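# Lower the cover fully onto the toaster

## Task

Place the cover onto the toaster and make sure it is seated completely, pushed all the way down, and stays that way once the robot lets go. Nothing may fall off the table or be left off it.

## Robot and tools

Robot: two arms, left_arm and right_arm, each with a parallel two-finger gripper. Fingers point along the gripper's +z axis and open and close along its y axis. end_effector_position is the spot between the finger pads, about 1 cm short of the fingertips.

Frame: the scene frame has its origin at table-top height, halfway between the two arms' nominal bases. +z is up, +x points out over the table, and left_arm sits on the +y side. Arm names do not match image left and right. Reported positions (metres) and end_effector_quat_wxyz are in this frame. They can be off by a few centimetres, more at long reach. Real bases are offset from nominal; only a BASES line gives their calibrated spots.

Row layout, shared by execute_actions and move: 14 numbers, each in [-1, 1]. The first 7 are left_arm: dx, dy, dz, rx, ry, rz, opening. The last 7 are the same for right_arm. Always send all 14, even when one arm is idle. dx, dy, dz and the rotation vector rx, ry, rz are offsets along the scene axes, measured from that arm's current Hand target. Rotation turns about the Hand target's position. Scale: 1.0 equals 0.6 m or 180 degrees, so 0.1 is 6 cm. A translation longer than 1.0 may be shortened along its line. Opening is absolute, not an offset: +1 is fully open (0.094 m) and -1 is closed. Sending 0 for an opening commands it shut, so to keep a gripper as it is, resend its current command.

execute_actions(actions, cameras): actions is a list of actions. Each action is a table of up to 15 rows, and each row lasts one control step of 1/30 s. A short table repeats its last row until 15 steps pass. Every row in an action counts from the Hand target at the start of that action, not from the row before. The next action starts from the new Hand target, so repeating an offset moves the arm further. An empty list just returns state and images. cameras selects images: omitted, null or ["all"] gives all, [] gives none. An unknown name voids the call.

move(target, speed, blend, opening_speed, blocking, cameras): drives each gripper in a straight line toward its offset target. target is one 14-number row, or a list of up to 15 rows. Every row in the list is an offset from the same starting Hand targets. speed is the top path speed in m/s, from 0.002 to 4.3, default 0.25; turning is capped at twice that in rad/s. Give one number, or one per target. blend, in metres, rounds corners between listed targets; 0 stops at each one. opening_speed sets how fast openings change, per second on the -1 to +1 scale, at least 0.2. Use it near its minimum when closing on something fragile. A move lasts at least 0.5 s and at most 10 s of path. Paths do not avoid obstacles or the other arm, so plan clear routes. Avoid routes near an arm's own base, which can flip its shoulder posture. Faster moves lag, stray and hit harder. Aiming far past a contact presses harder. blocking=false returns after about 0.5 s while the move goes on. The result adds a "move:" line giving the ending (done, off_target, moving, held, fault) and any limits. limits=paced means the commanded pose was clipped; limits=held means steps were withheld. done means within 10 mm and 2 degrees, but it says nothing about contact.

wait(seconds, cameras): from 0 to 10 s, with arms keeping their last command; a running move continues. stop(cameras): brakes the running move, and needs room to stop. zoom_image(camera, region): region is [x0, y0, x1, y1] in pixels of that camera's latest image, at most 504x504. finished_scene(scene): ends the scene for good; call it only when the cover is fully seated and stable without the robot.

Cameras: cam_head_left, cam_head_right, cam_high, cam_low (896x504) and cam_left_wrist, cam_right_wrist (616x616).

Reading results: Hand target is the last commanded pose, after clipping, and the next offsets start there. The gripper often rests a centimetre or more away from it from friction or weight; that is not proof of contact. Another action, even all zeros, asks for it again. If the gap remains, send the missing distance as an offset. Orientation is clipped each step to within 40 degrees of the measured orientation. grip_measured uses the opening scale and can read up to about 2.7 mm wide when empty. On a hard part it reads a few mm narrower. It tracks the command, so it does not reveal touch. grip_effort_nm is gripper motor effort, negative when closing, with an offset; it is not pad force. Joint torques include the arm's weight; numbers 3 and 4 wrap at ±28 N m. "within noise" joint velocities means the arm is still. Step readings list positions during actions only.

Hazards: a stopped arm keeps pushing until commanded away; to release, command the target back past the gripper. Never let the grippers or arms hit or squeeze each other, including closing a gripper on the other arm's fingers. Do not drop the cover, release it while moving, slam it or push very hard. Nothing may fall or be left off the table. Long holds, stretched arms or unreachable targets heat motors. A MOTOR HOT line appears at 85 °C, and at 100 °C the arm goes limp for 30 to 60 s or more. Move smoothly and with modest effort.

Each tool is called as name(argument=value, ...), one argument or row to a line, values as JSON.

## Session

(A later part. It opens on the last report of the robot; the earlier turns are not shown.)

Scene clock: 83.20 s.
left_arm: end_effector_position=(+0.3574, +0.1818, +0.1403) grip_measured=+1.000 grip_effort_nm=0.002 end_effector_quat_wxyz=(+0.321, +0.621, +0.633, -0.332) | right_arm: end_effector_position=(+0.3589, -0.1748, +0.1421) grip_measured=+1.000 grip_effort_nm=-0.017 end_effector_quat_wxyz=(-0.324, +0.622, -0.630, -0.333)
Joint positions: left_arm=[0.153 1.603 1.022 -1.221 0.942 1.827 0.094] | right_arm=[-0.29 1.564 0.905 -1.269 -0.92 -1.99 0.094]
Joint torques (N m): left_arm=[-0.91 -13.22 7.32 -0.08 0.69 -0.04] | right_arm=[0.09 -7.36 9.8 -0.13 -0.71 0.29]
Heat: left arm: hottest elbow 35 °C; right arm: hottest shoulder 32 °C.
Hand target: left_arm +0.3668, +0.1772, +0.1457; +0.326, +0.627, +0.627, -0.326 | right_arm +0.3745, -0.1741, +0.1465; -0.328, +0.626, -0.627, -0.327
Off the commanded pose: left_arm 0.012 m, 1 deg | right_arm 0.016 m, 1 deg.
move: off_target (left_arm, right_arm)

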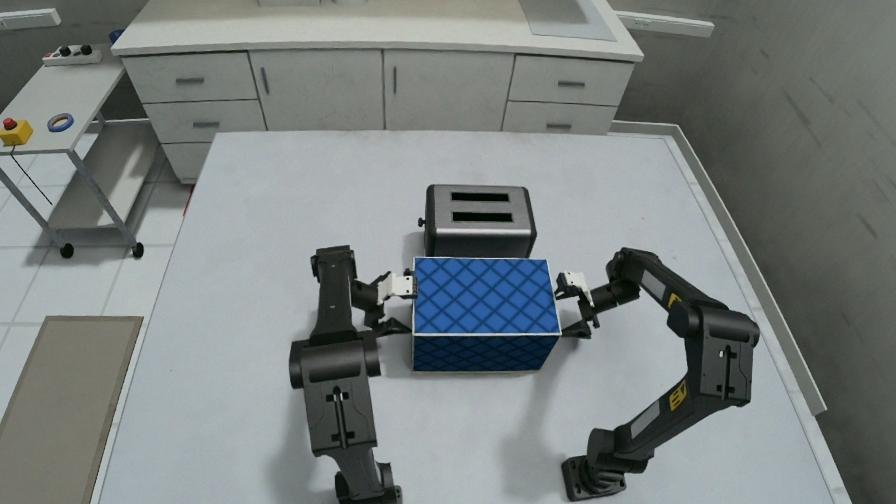

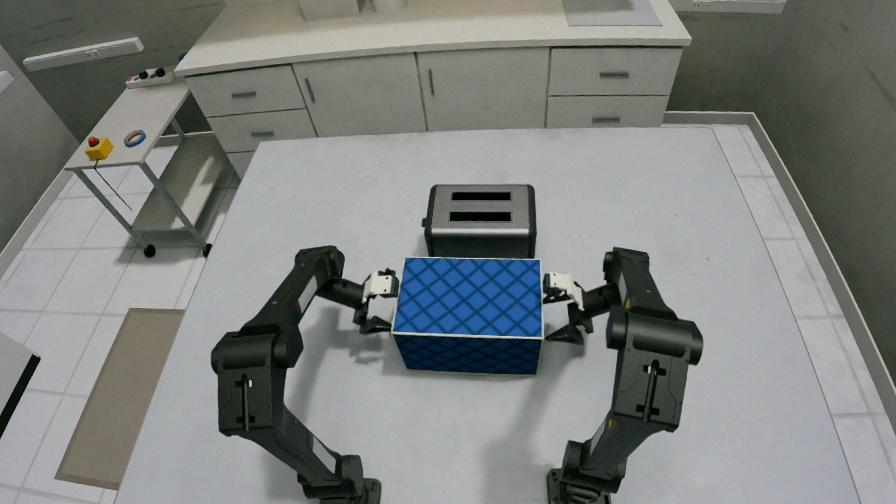

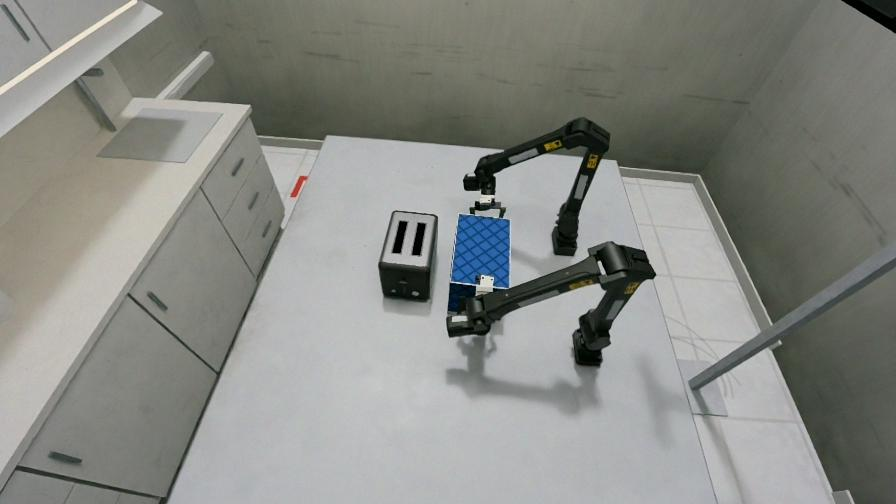

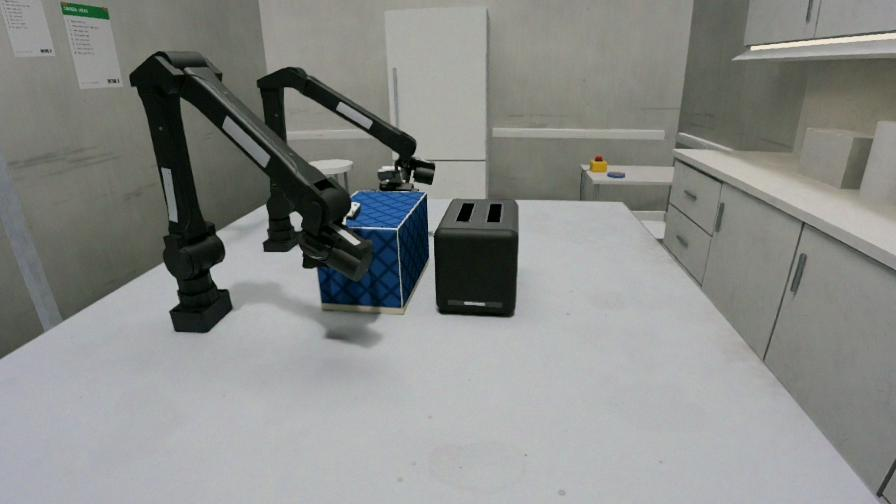

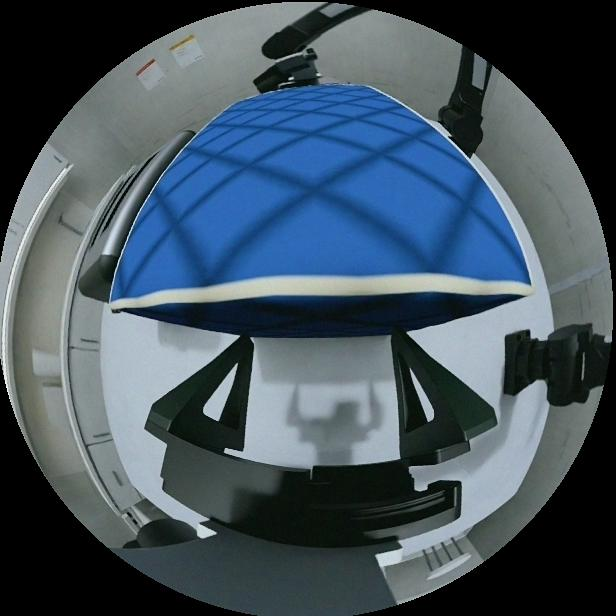

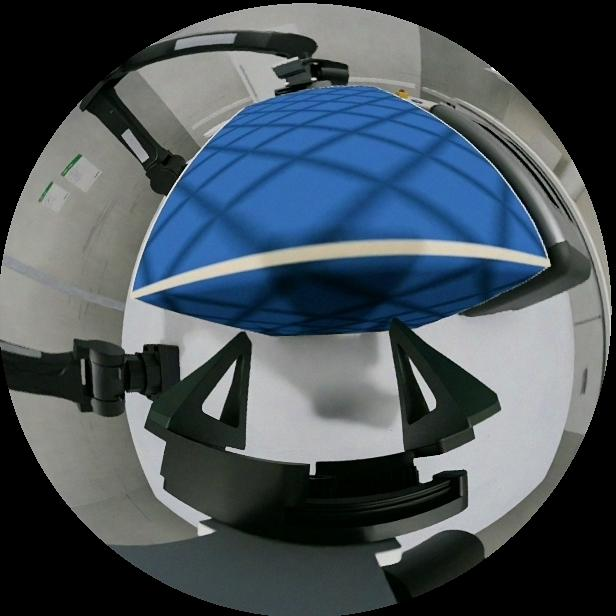

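zoom_image(
  camera="cam_head_left",
  region=[360, 230, 620, 390],
)

zoom_image(
  camera="cam_left_wrist",
  region=[180, 250, 460, 470],
)

zoom_image(
  camera="cam_low",
  region=[250, 140, 530, 330],
)

Scaled by 1.938.

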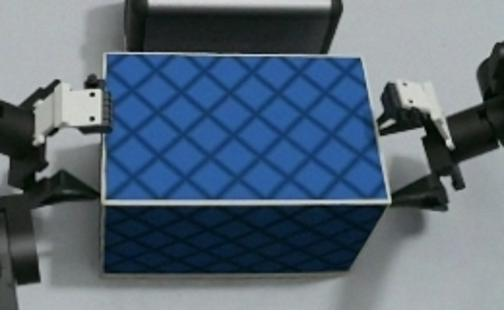

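Scaled by 1.800 from the camera's 616x616 image, which has a finer 880x880 frame.

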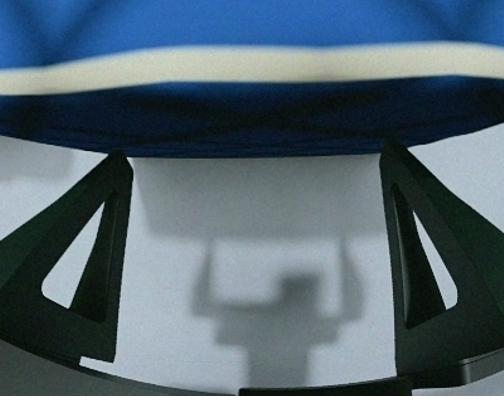

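Scaled by 1.800.

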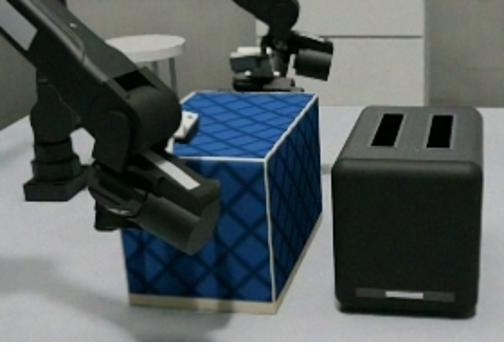

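move(
  target=[0.0,-0.015,0,0,0,0,1,0,0.015,0,0,0,0,1],
  speed=0.04,
  cameras=["cam_left_wrist","cam_right_wrist"],
)

move(
  target=[0.0,-0.015,0,0,0,0,1,0,0.015,0,0,0,0,1],
  speed=0.04,
  cameras=["cam_head_left","cam_head_right","cam_left_wrist","cam_right_wrist"],
)

Scene clock: 93.60 s.
left_arm: end_effector_position=(+0.3610, +0.1740, +0.1396) grip_measured=+1.000 grip_effort_nm=-0.002 end_effector_quat_wxyz=(+0.321, +0.621, +0.633, -0.332) | right_arm: end_effector_position=(+0.3631, -0.1676, +0.1412) grip_measured=+1.000 grip_effort_nm=-0.007 end_effector_quat_wxyz=(-0.324, +0.622, -0.631, -0.333)
Joint positions: left_arm=[0.132 1.603 1.022 -1.191 0.945 1.791 0.094] | right_arm=[-0.268 1.564 0.905 -1.239 -0.927 -1.953 0.094]
Joint torques (N m): left_arm=[-1.03 -13.68 6.78 -0.08 0.74 -0.05] | right_arm=[-0.03 -8 8.88 -0.14 -0.72 0.28]
Heat: left arm: hottest elbow 34 °C; right arm: hottest shoulder 32 °C.
Hand target: left_arm +0.3668, +0.1682, +0.1457; +0.326, +0.627, +0.627, -0.326 | right_arm +0.3745, -0.1651, +0.1465; -0.328, +0.626, -0.627, -0.327
Off the commanded pose: left_arm 0.010 m, 1 deg | right_arm 0.013 m, 1 deg.
move: off_target (right_arm)
Images, in order (width x height): cam_left_wrist 616x616, cam_right_wrist 616x616.

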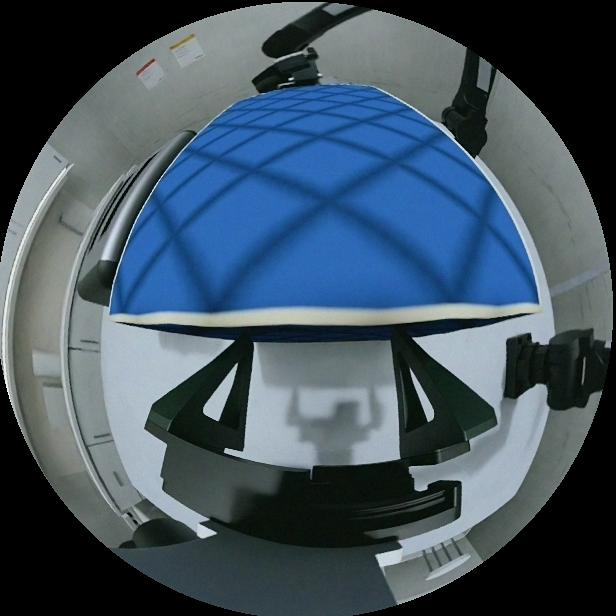

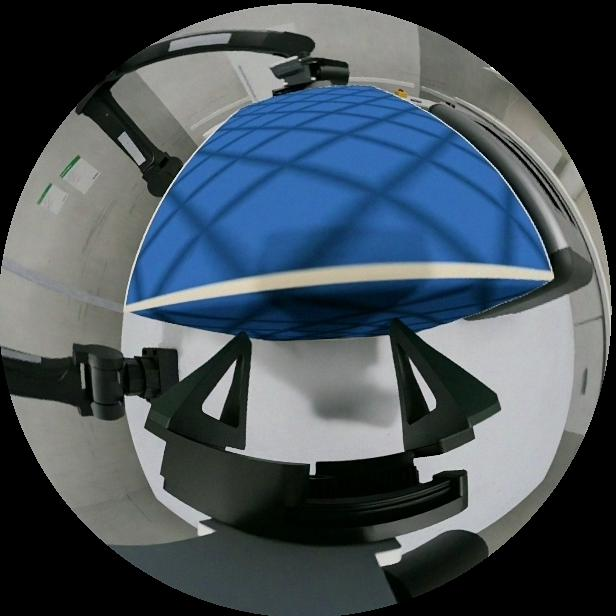

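Scene clock: 94.67 s.
left_arm: end_effector_position=(+0.3645, +0.1659, +0.1390) grip_measured=+1.000 grip_effort_nm=0.002 end_effector_quat_wxyz=(+0.321, +0.621, +0.634, -0.331) | right_arm: end_effector_position=(+0.3672, -0.1600, +0.1403) grip_measured=+1.000 grip_effort_nm=-0.017 end_effector_quat_wxyz=(-0.324, +0.622, -0.631, -0.332)
Joint positions: left_arm=[0.111 1.603 1.022 -1.16 0.948 1.754 0.094] | right_arm=[-0.245 1.564 0.905 -1.208 -0.933 -1.915 0.094]
Joint torques (N m): left_arm=[-1.2 -14.62 6.15 -0.02 0.73 -0.1] | right_arm=[0.15 -8.82 8.01 -0.06 -0.74 0.3]
Heat: left arm: hottest elbow 34 °C; right arm: hottest shoulder 32 °C.
Hand target: left_arm +0.3668, +0.1592, +0.1457; +0.326, +0.627, +0.627, -0.326 | right_arm +0.3745, -0.1560, +0.1465; -0.328, +0.626, -0.627, -0.327
Off the commanded pose: left_arm 0.010 m, 1 deg | right_arm 0.010 m, 1 deg.
move: done
Images, in order (width x height): cam_head_left 896x504, cam_head_right 896x504, cam_left_wrist 616x616, cam_right_wrist 616x616.

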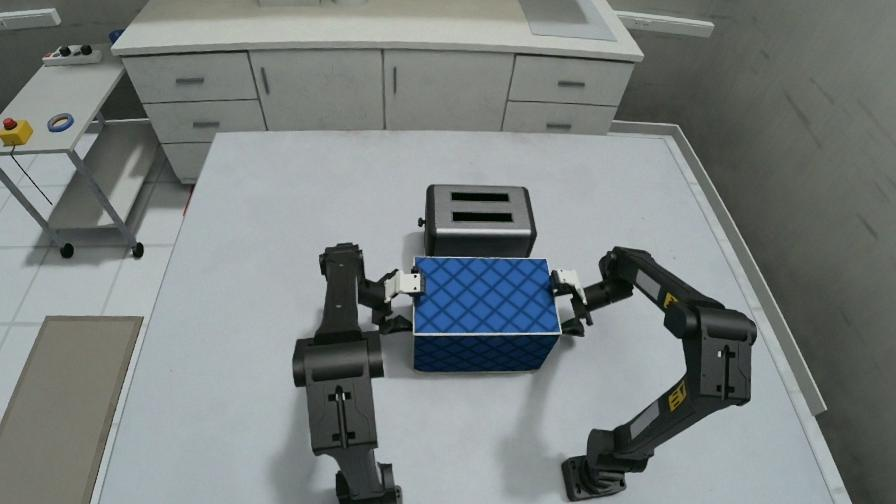

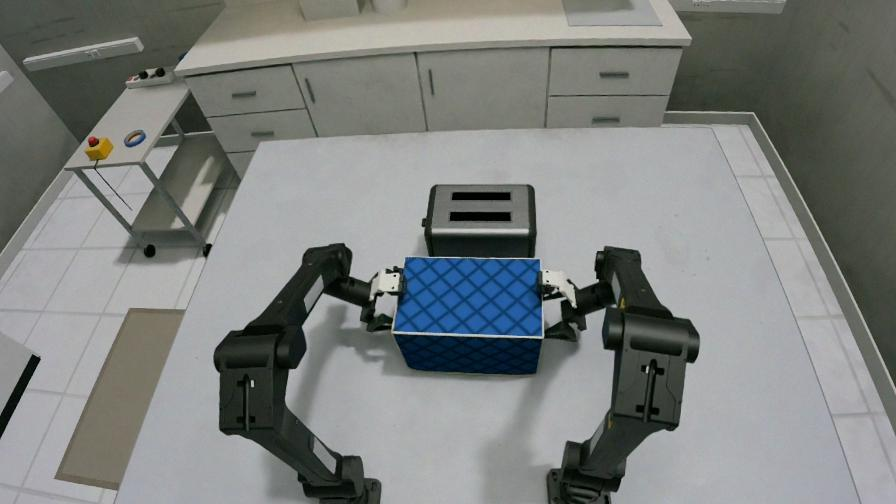

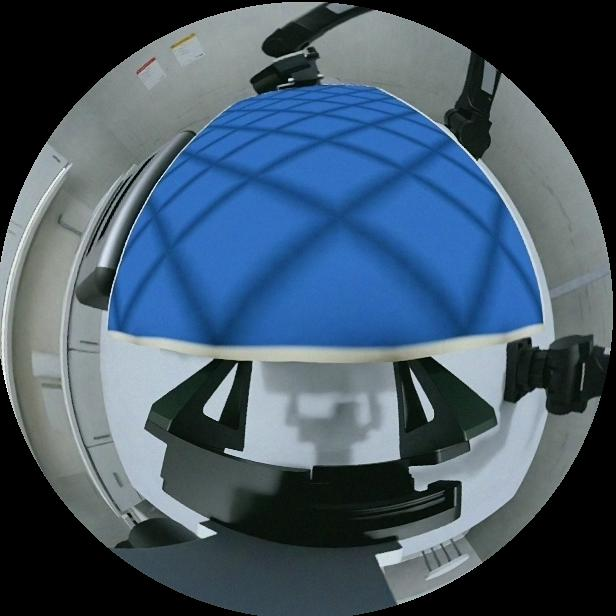

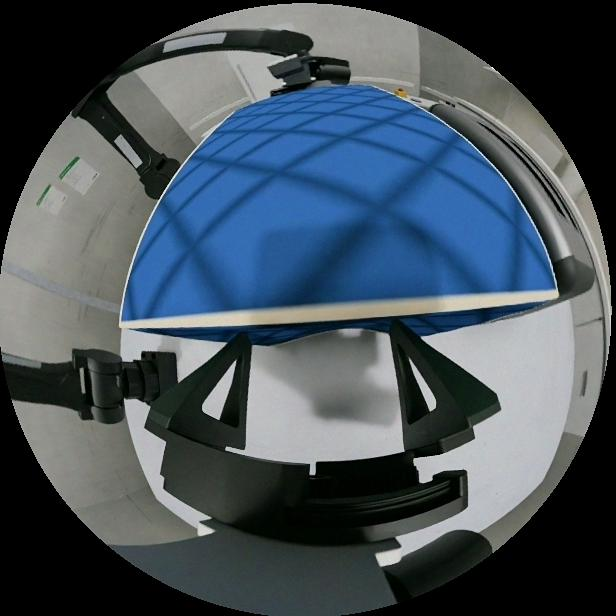

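move(
  target=[0.0,-0.015,0.01,0,0,0,1,-0.004,0.015,0.01,0,0,0,1],
  speed=0.04,
  cameras=["cam_left_wrist","cam_right_wrist"],
)

move(
  target=[0.0,-0.015,0,0,0,0,1,0,0.015,0,0,0,0,1],
  speed=0.04,
  cameras=["cam_head_left","cam_low","cam_left_wrist","cam_right_wrist"],
)

Scene clock: 102.27 s.
left_arm: end_effector_position=(+0.3651, +0.1575, +0.1416) grip_measured=+1.000 grip_effort_nm=0.002 end_effector_quat_wxyz=(+0.319, +0.620, +0.635, -0.333) | right_arm: end_effector_position=(+0.3685, -0.1521, +0.1443) grip_measured=+1.000 grip_effort_nm=-0.022 end_effector_quat_wxyz=(-0.323, +0.621, -0.632, -0.333)
Joint positions: left_arm=[0.09 1.595 1.022 -1.145 0.951 1.717 0.094] | right_arm=[-0.223 1.552 0.905 -1.194 -0.938 -1.878 0.094]
Joint torques (N m): left_arm=[-1.55 -15.15 6.13 0.02 0.75 -0.09] | right_arm=[0.15 -9.88 7.27 -0.03 -0.77 0.28]
Heat: left arm: hottest elbow 34 °C; right arm: hottest shoulder 32 °C.
Hand target: left_arm +0.3668, +0.1502, +0.1517; +0.326, +0.627, +0.628, -0.326 | right_arm +0.3721, -0.1470, +0.1525; -0.328, +0.626, -0.627, -0.327
Off the commanded pose: left_arm 0.013 m, 2 deg | right_arm 0.010 m, 1 deg.
move: off_target (left_arm)
Images, in order (width x height): cam_left_wrist 616x616, cam_right_wrist 616x616.

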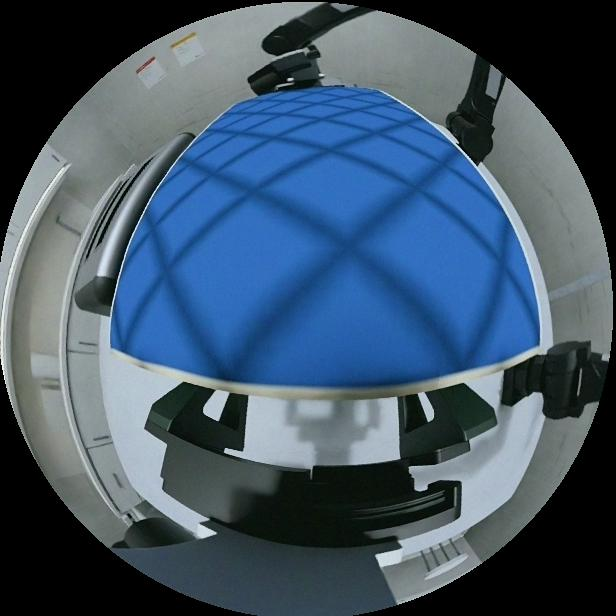

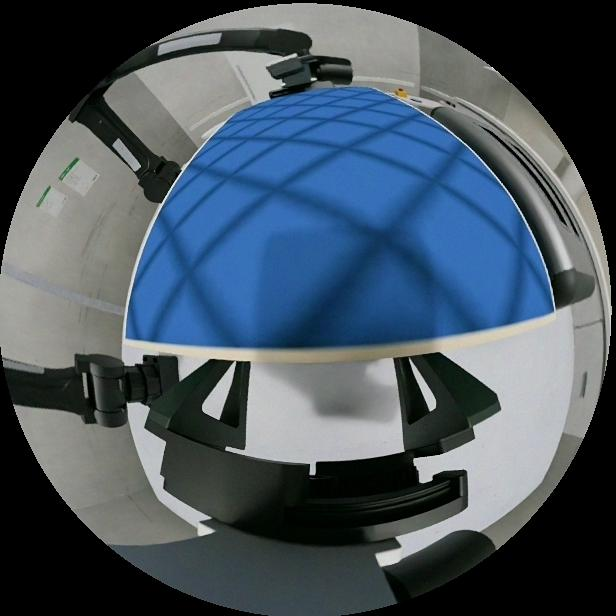

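Scene clock: 103.33 s.
left_arm: end_effector_position=(+0.3663, +0.1492, +0.1421) grip_measured=+1.000 grip_effort_nm=0.002 end_effector_quat_wxyz=(+0.319, +0.620, +0.636, -0.332) | right_arm: end_effector_position=(+0.3725, -0.1442, +0.1464) grip_measured=+1.000 grip_effort_nm=-0.017 end_effector_quat_wxyz=(-0.325, +0.623, -0.631, -0.329)
Joint positions: left_arm=[0.07 1.588 1.016 -1.114 0.953 1.68 0.094] | right_arm=[-0.2 1.543 0.905 -1.162 -0.943 -1.838 0.094]
Joint torques (N m): left_arm=[-1.61 -15.38 6.04 0.18 0.75 -0.05] | right_arm=[0.26 -9.82 6.54 0.01 -0.81 0.3]
Heat: left arm: hottest elbow 34 °C; right arm: hottest shoulder 32 °C.
Hand target: left_arm +0.3668, +0.1412, +0.1516; +0.326, +0.627, +0.627, -0.326 | right_arm +0.3721, -0.1380, +0.1526; -0.328, +0.626, -0.627, -0.327
Off the commanded pose: left_arm 0.012 m, 2 deg | right_arm 0.009 m, 1 deg.
move: off_target (left_arm)
Images, in order (width x height): cam_head_left 896x504, cam_low 896x504, cam_left_wrist 616x616, cam_right_wrist 616x616.

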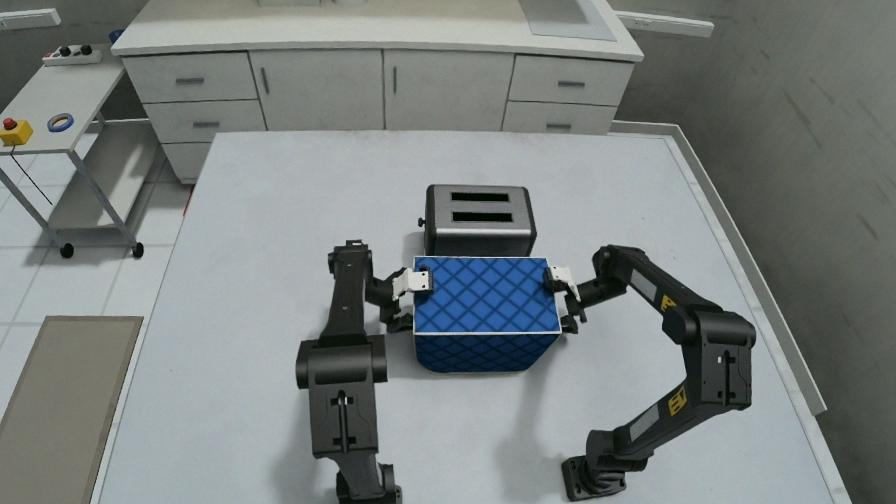

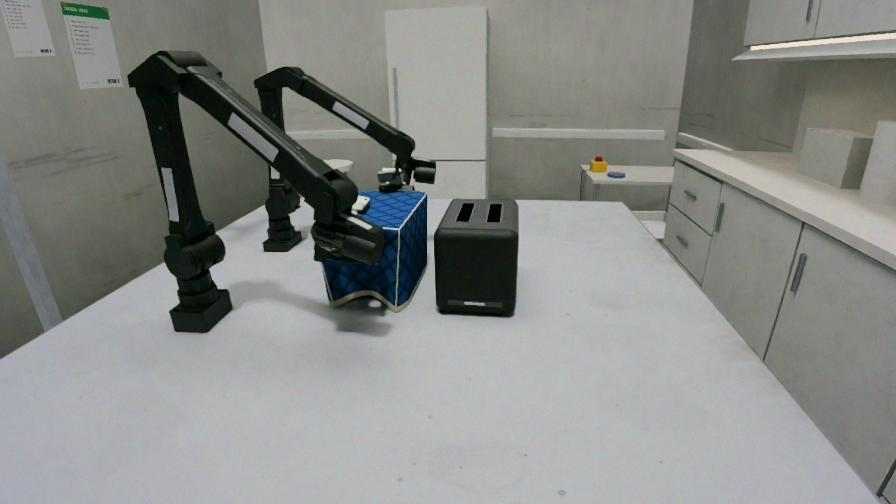

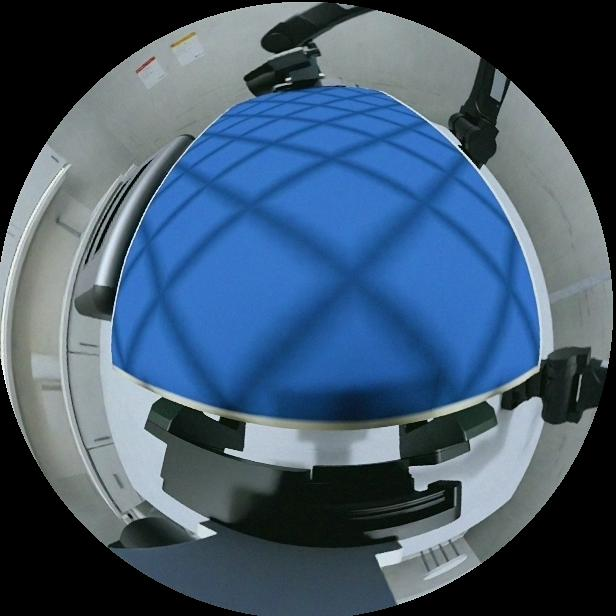

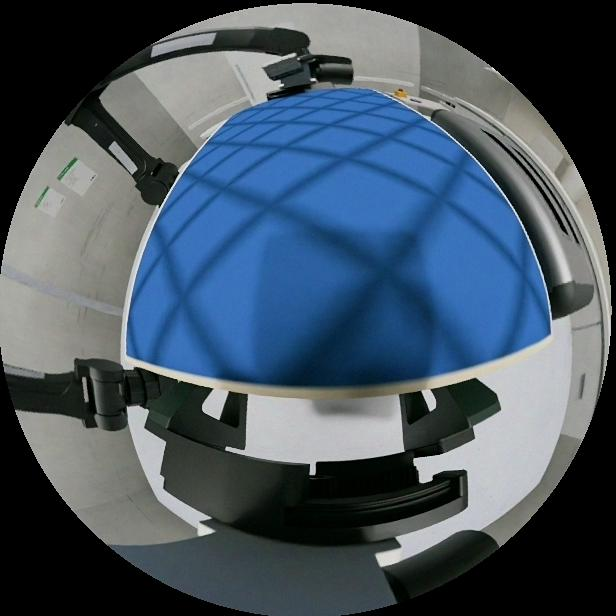

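move(
  target=[0.0,0,0.05,0,0,0,1,0,0,0.05,0,0,0,1],
  speed=0.04,
  cameras=["cam_head_left","cam_low","cam_left_wrist","cam_right_wrist"],
)

zoom_image(
  camera="cam_low",
  region=[250, 140, 530, 330],
)

zoom_image(
  camera="cam_head_left",
  region=[360, 230, 620, 390],
)

Scene clock: 122.03 s.
left_arm: end_effector_position=(+0.3556, +0.1484, +0.1593) grip_measured=+1.000 grip_effort_nm=-0.007 end_effector_quat_wxyz=(+0.314, +0.616, +0.639, -0.338) | right_arm: end_effector_position=(+0.3612, -0.1423, +0.1651) grip_measured=+1.000 grip_effort_nm=-0.012 end_effector_quat_wxyz=(-0.319, +0.619, -0.634, -0.337)
Joint positions: left_arm=[0.07 1.546 1.016 -1.174 0.953 1.678 0.094] | right_arm=[-0.2 1.493 0.905 -1.231 -0.943 -1.837 0.094]
Joint torques (N m): left_arm=[-1.03 -14.8 8.94 -0.62 0.79 -0.05] | right_arm=[0.32 -9.29 10.17 -0.54 -0.81 0.28]
Heat: left arm: hottest elbow 33 °C; right arm: hottest shoulder 33 °C.
Hand target: left_arm +0.3668, +0.1412, +0.1816; +0.326, +0.627, +0.628, -0.326 | right_arm +0.3721, -0.1380, +0.1825; -0.328, +0.626, -0.627, -0.327
Off the commanded pose: left_arm 0.026 m, 3 deg | right_arm 0.021 m, 2 deg.
move: off_target (left_arm, right_arm)
Images, in order (width x height): cam_head_left 896x504, cam_low 896x504, cam_left_wrist 616x616, cam_right_wrist 616x616.

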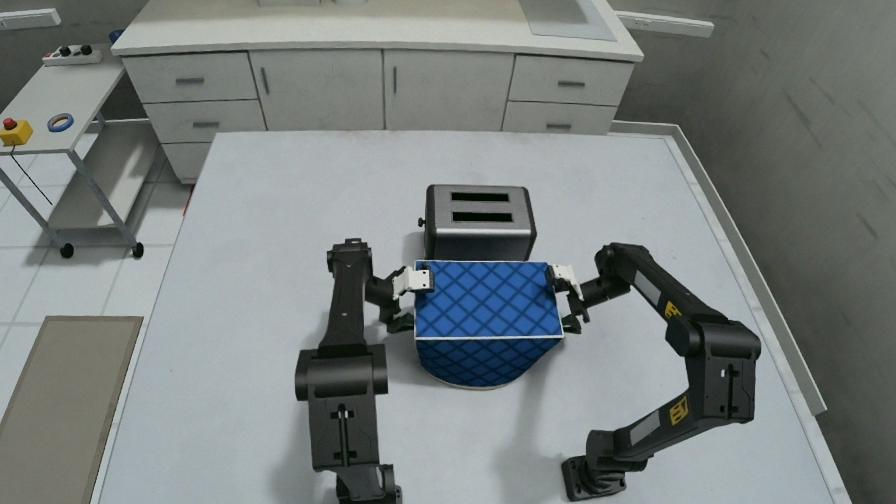

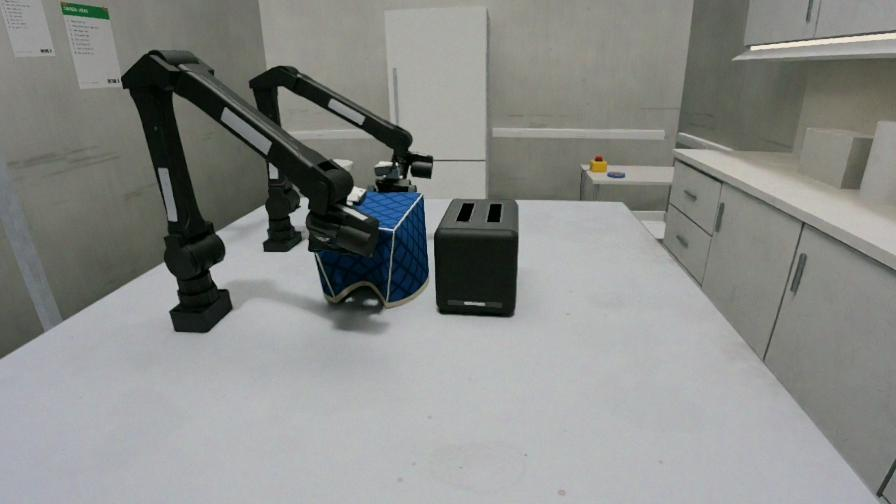

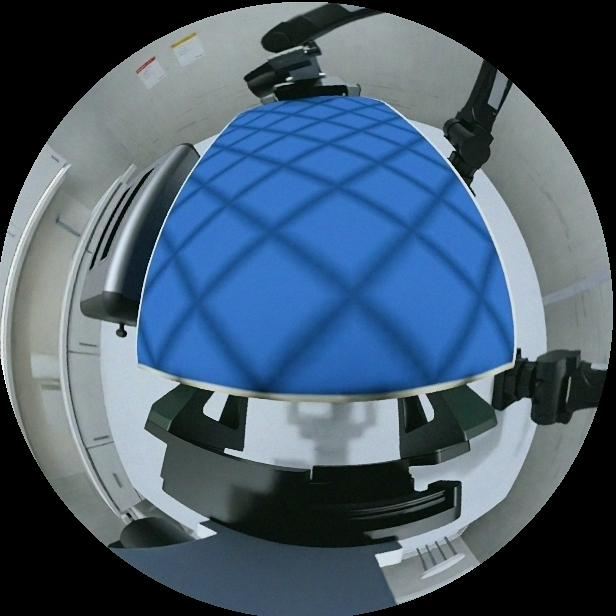

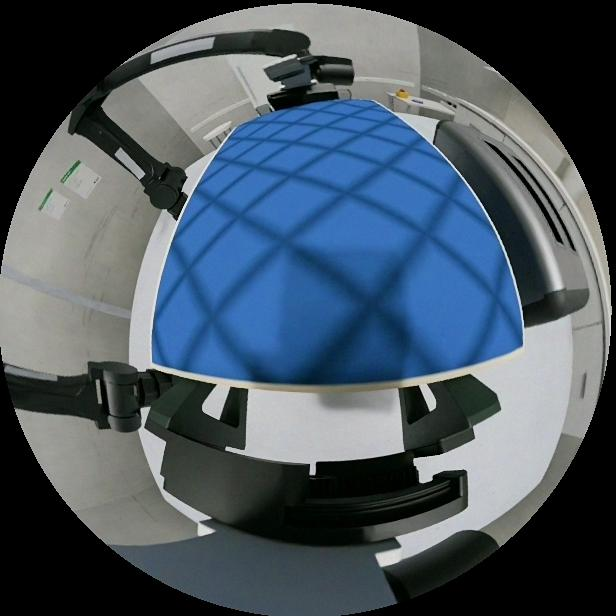

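Scaled by 1.800.

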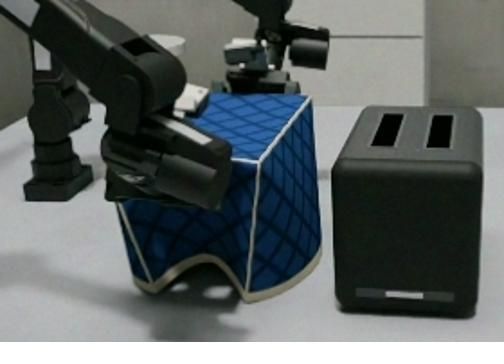

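Scaled by 1.938.

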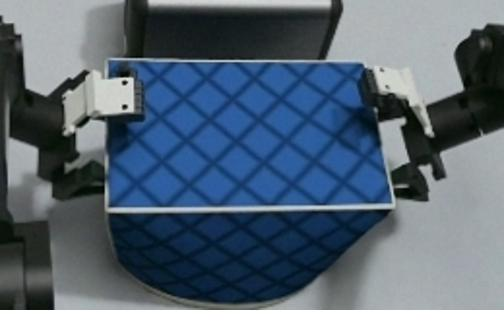

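move(
  target=[
    [0,0,-0.03,0,0,0,1,0,0,-0.03,0,0,0,1],
    [0,0.08,-0.03,0,0,0,1,0,-0.08,-0.03,0,0,0,1],
    [0.02,0.08,0.035,0,0,0,1,0.02,-0.08,0.035,0,0,0,1],
  ],
  speed=0.06,
)

Scene clock: 129.43 s.
left_arm: end_effector_position=(+0.3663, +0.1829, +0.1902) grip_measured=+1.000 grip_effort_nm=-0.002 end_effector_quat_wxyz=(+0.316, +0.622, +0.631, -0.340) | right_arm: end_effector_position=(+0.3694, -0.1800, +0.1899) grip_measured=+1.000 grip_effort_nm=-0.002 end_effector_quat_wxyz=(-0.317, +0.615, -0.634, -0.345)
Joint positions: left_arm=[0.152 1.571 1.13 -1.39 0.941 1.845 0.094] | right_arm=[-0.296 1.531 1.01 -1.444 -0.916 -1.996 0.094]
Joint torques (N m): left_arm=[0.56 -13.8 9.02 -0.9 0.5 0.14] | right_arm=[-1.44 -8.7 11.25 -0.76 -0.51 -0.04]
Heat: left arm: hottest elbow 34 °C; right arm: hottest shoulder 32 °C.
Hand target: left_arm +0.3788, +0.1891, +0.2028; +0.326, +0.627, +0.627, -0.326 | right_arm +0.3842, -0.1860, +0.2036; -0.328, +0.626, -0.627, -0.327
Off the commanded pose: left_arm 0.019 m, 2 deg | right_arm 0.021 m, 3 deg.
move: off_target (left_arm, right_arm)

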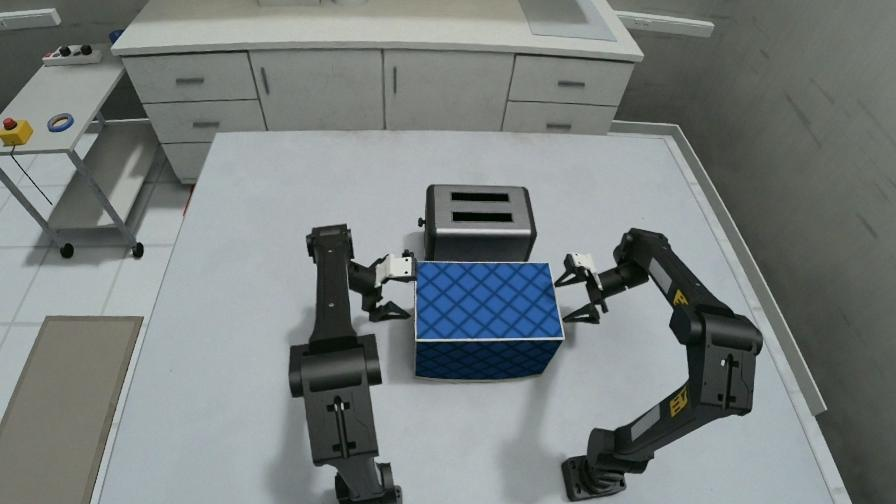

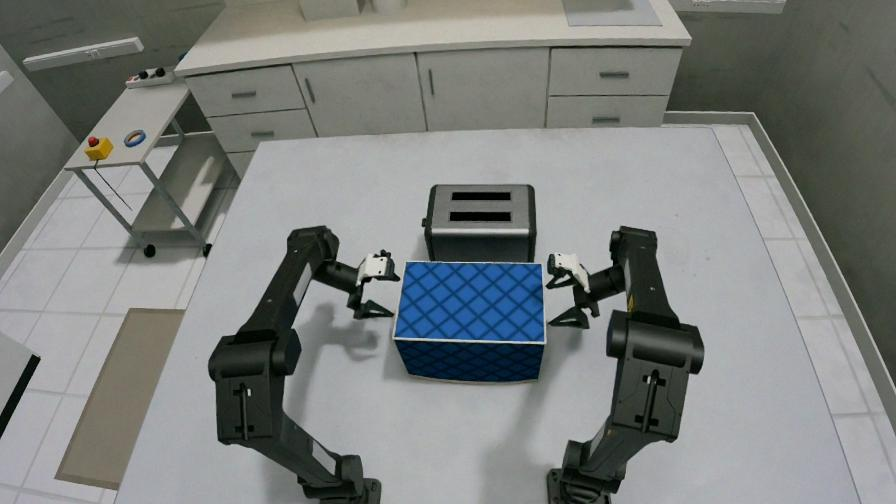

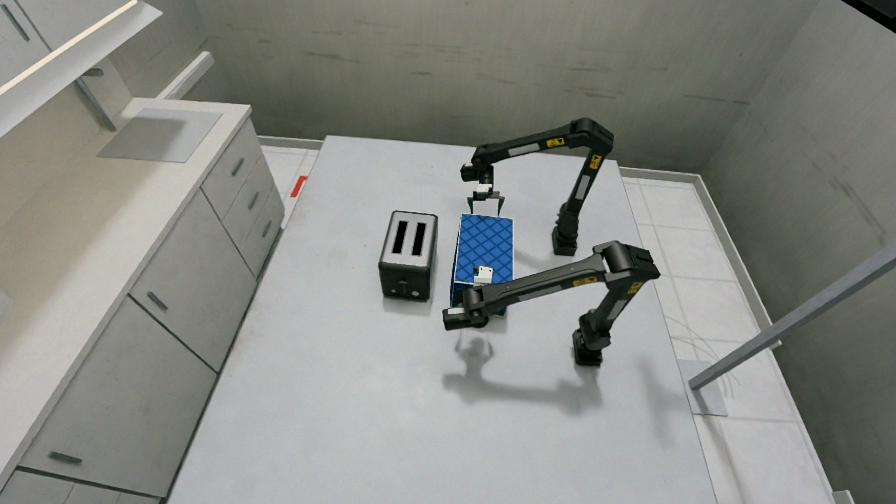

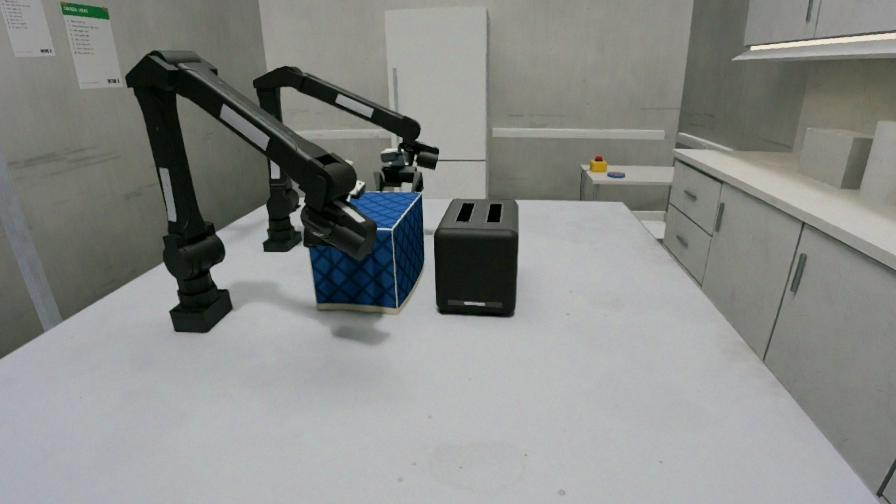

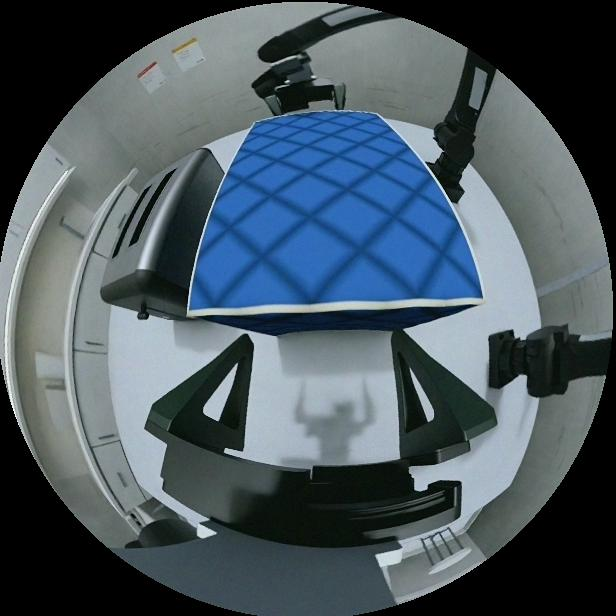

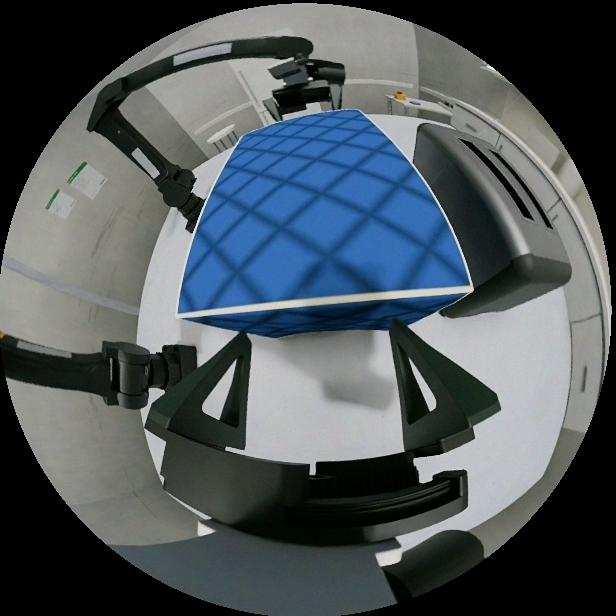

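move(
  target=[0,-0.065,0,0,0,0,1,0,0.065,0,0,0,0,1],
  speed=0.06,
  cameras=["cam_head_left","cam_low","cam_left_wrist","cam_right_wrist"],
)

zoom_image(
  camera="cam_low",
  region=[250, 140, 530, 330],
)

zoom_image(
  camera="cam_head_left",
  region=[360, 230, 620, 390],
)

Scene clock: 136.07 s.
left_arm: end_effector_position=(+0.3794, +0.1619, +0.1908) grip_measured=+1.000 grip_effort_nm=-0.007 end_effector_quat_wxyz=(+0.320, +0.617, +0.638, -0.332) | right_arm: end_effector_position=(+0.3837, -0.1564, +0.1944) grip_measured=+1.000 grip_effort_nm=-0.012 end_effector_quat_wxyz=(-0.324, +0.620, -0.634, -0.330)
Joint positions: left_arm=[0.097 1.562 1.13 -1.285 0.95 1.716 0.094] | right_arm=[-0.226 1.506 1.01 -1.336 -0.937 -1.871 0.094]
Joint torques (N m): left_arm=[-1.85 -15.85 6.6 -0.01 0.83 -0.05] | right_arm=[0.97 -9.88 7.8 -0.08 -0.9 0.29]
Heat: left arm: hottest elbow 35 °C; right arm: hottest shoulder 32 °C.
Hand target: left_arm +0.3789, +0.1501, +0.2027; +0.326, +0.627, +0.627, -0.326 | right_arm +0.3842, -0.1471, +0.2036; -0.328, +0.626, -0.627, -0.327
Off the commanded pose: left_arm 0.017 m, 2 deg | right_arm 0.013 m, 1 deg.
move: off_target (left_arm, right_arm)
Images, in order (width x height): cam_head_left 896x504, cam_low 896x504, cam_left_wrist 616x616, cam_right_wrist 616x616.

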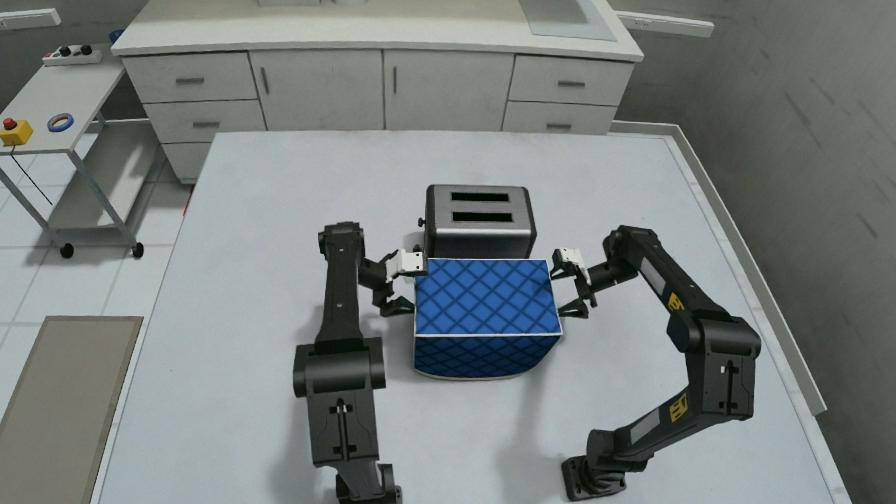

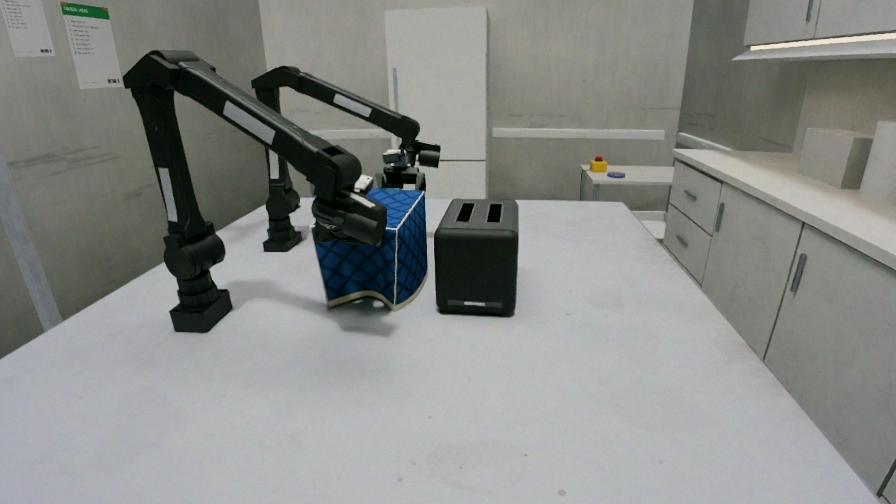

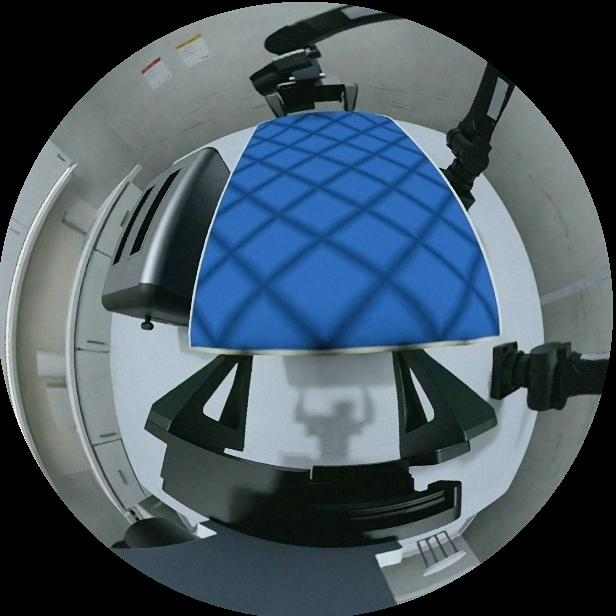

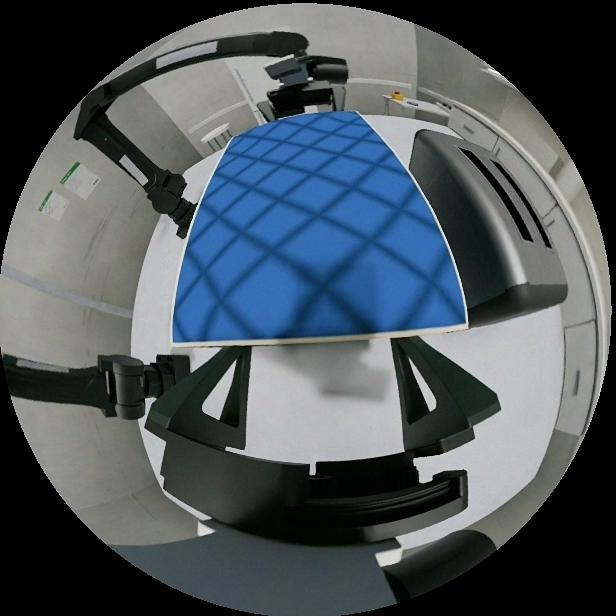

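Scaled by 1.800.

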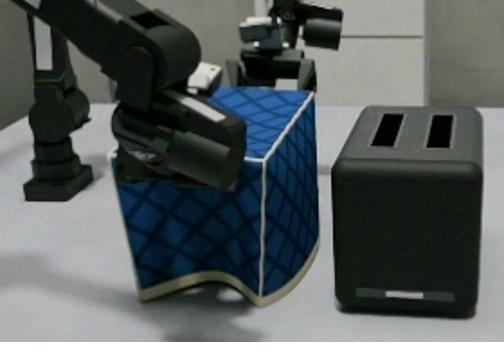

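Scaled by 1.938.

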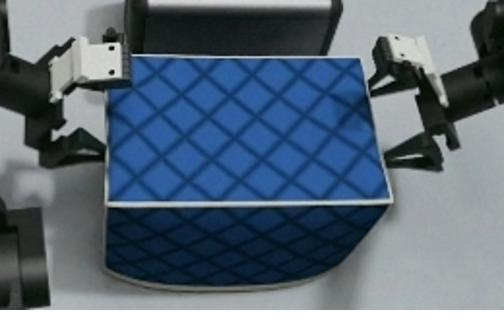

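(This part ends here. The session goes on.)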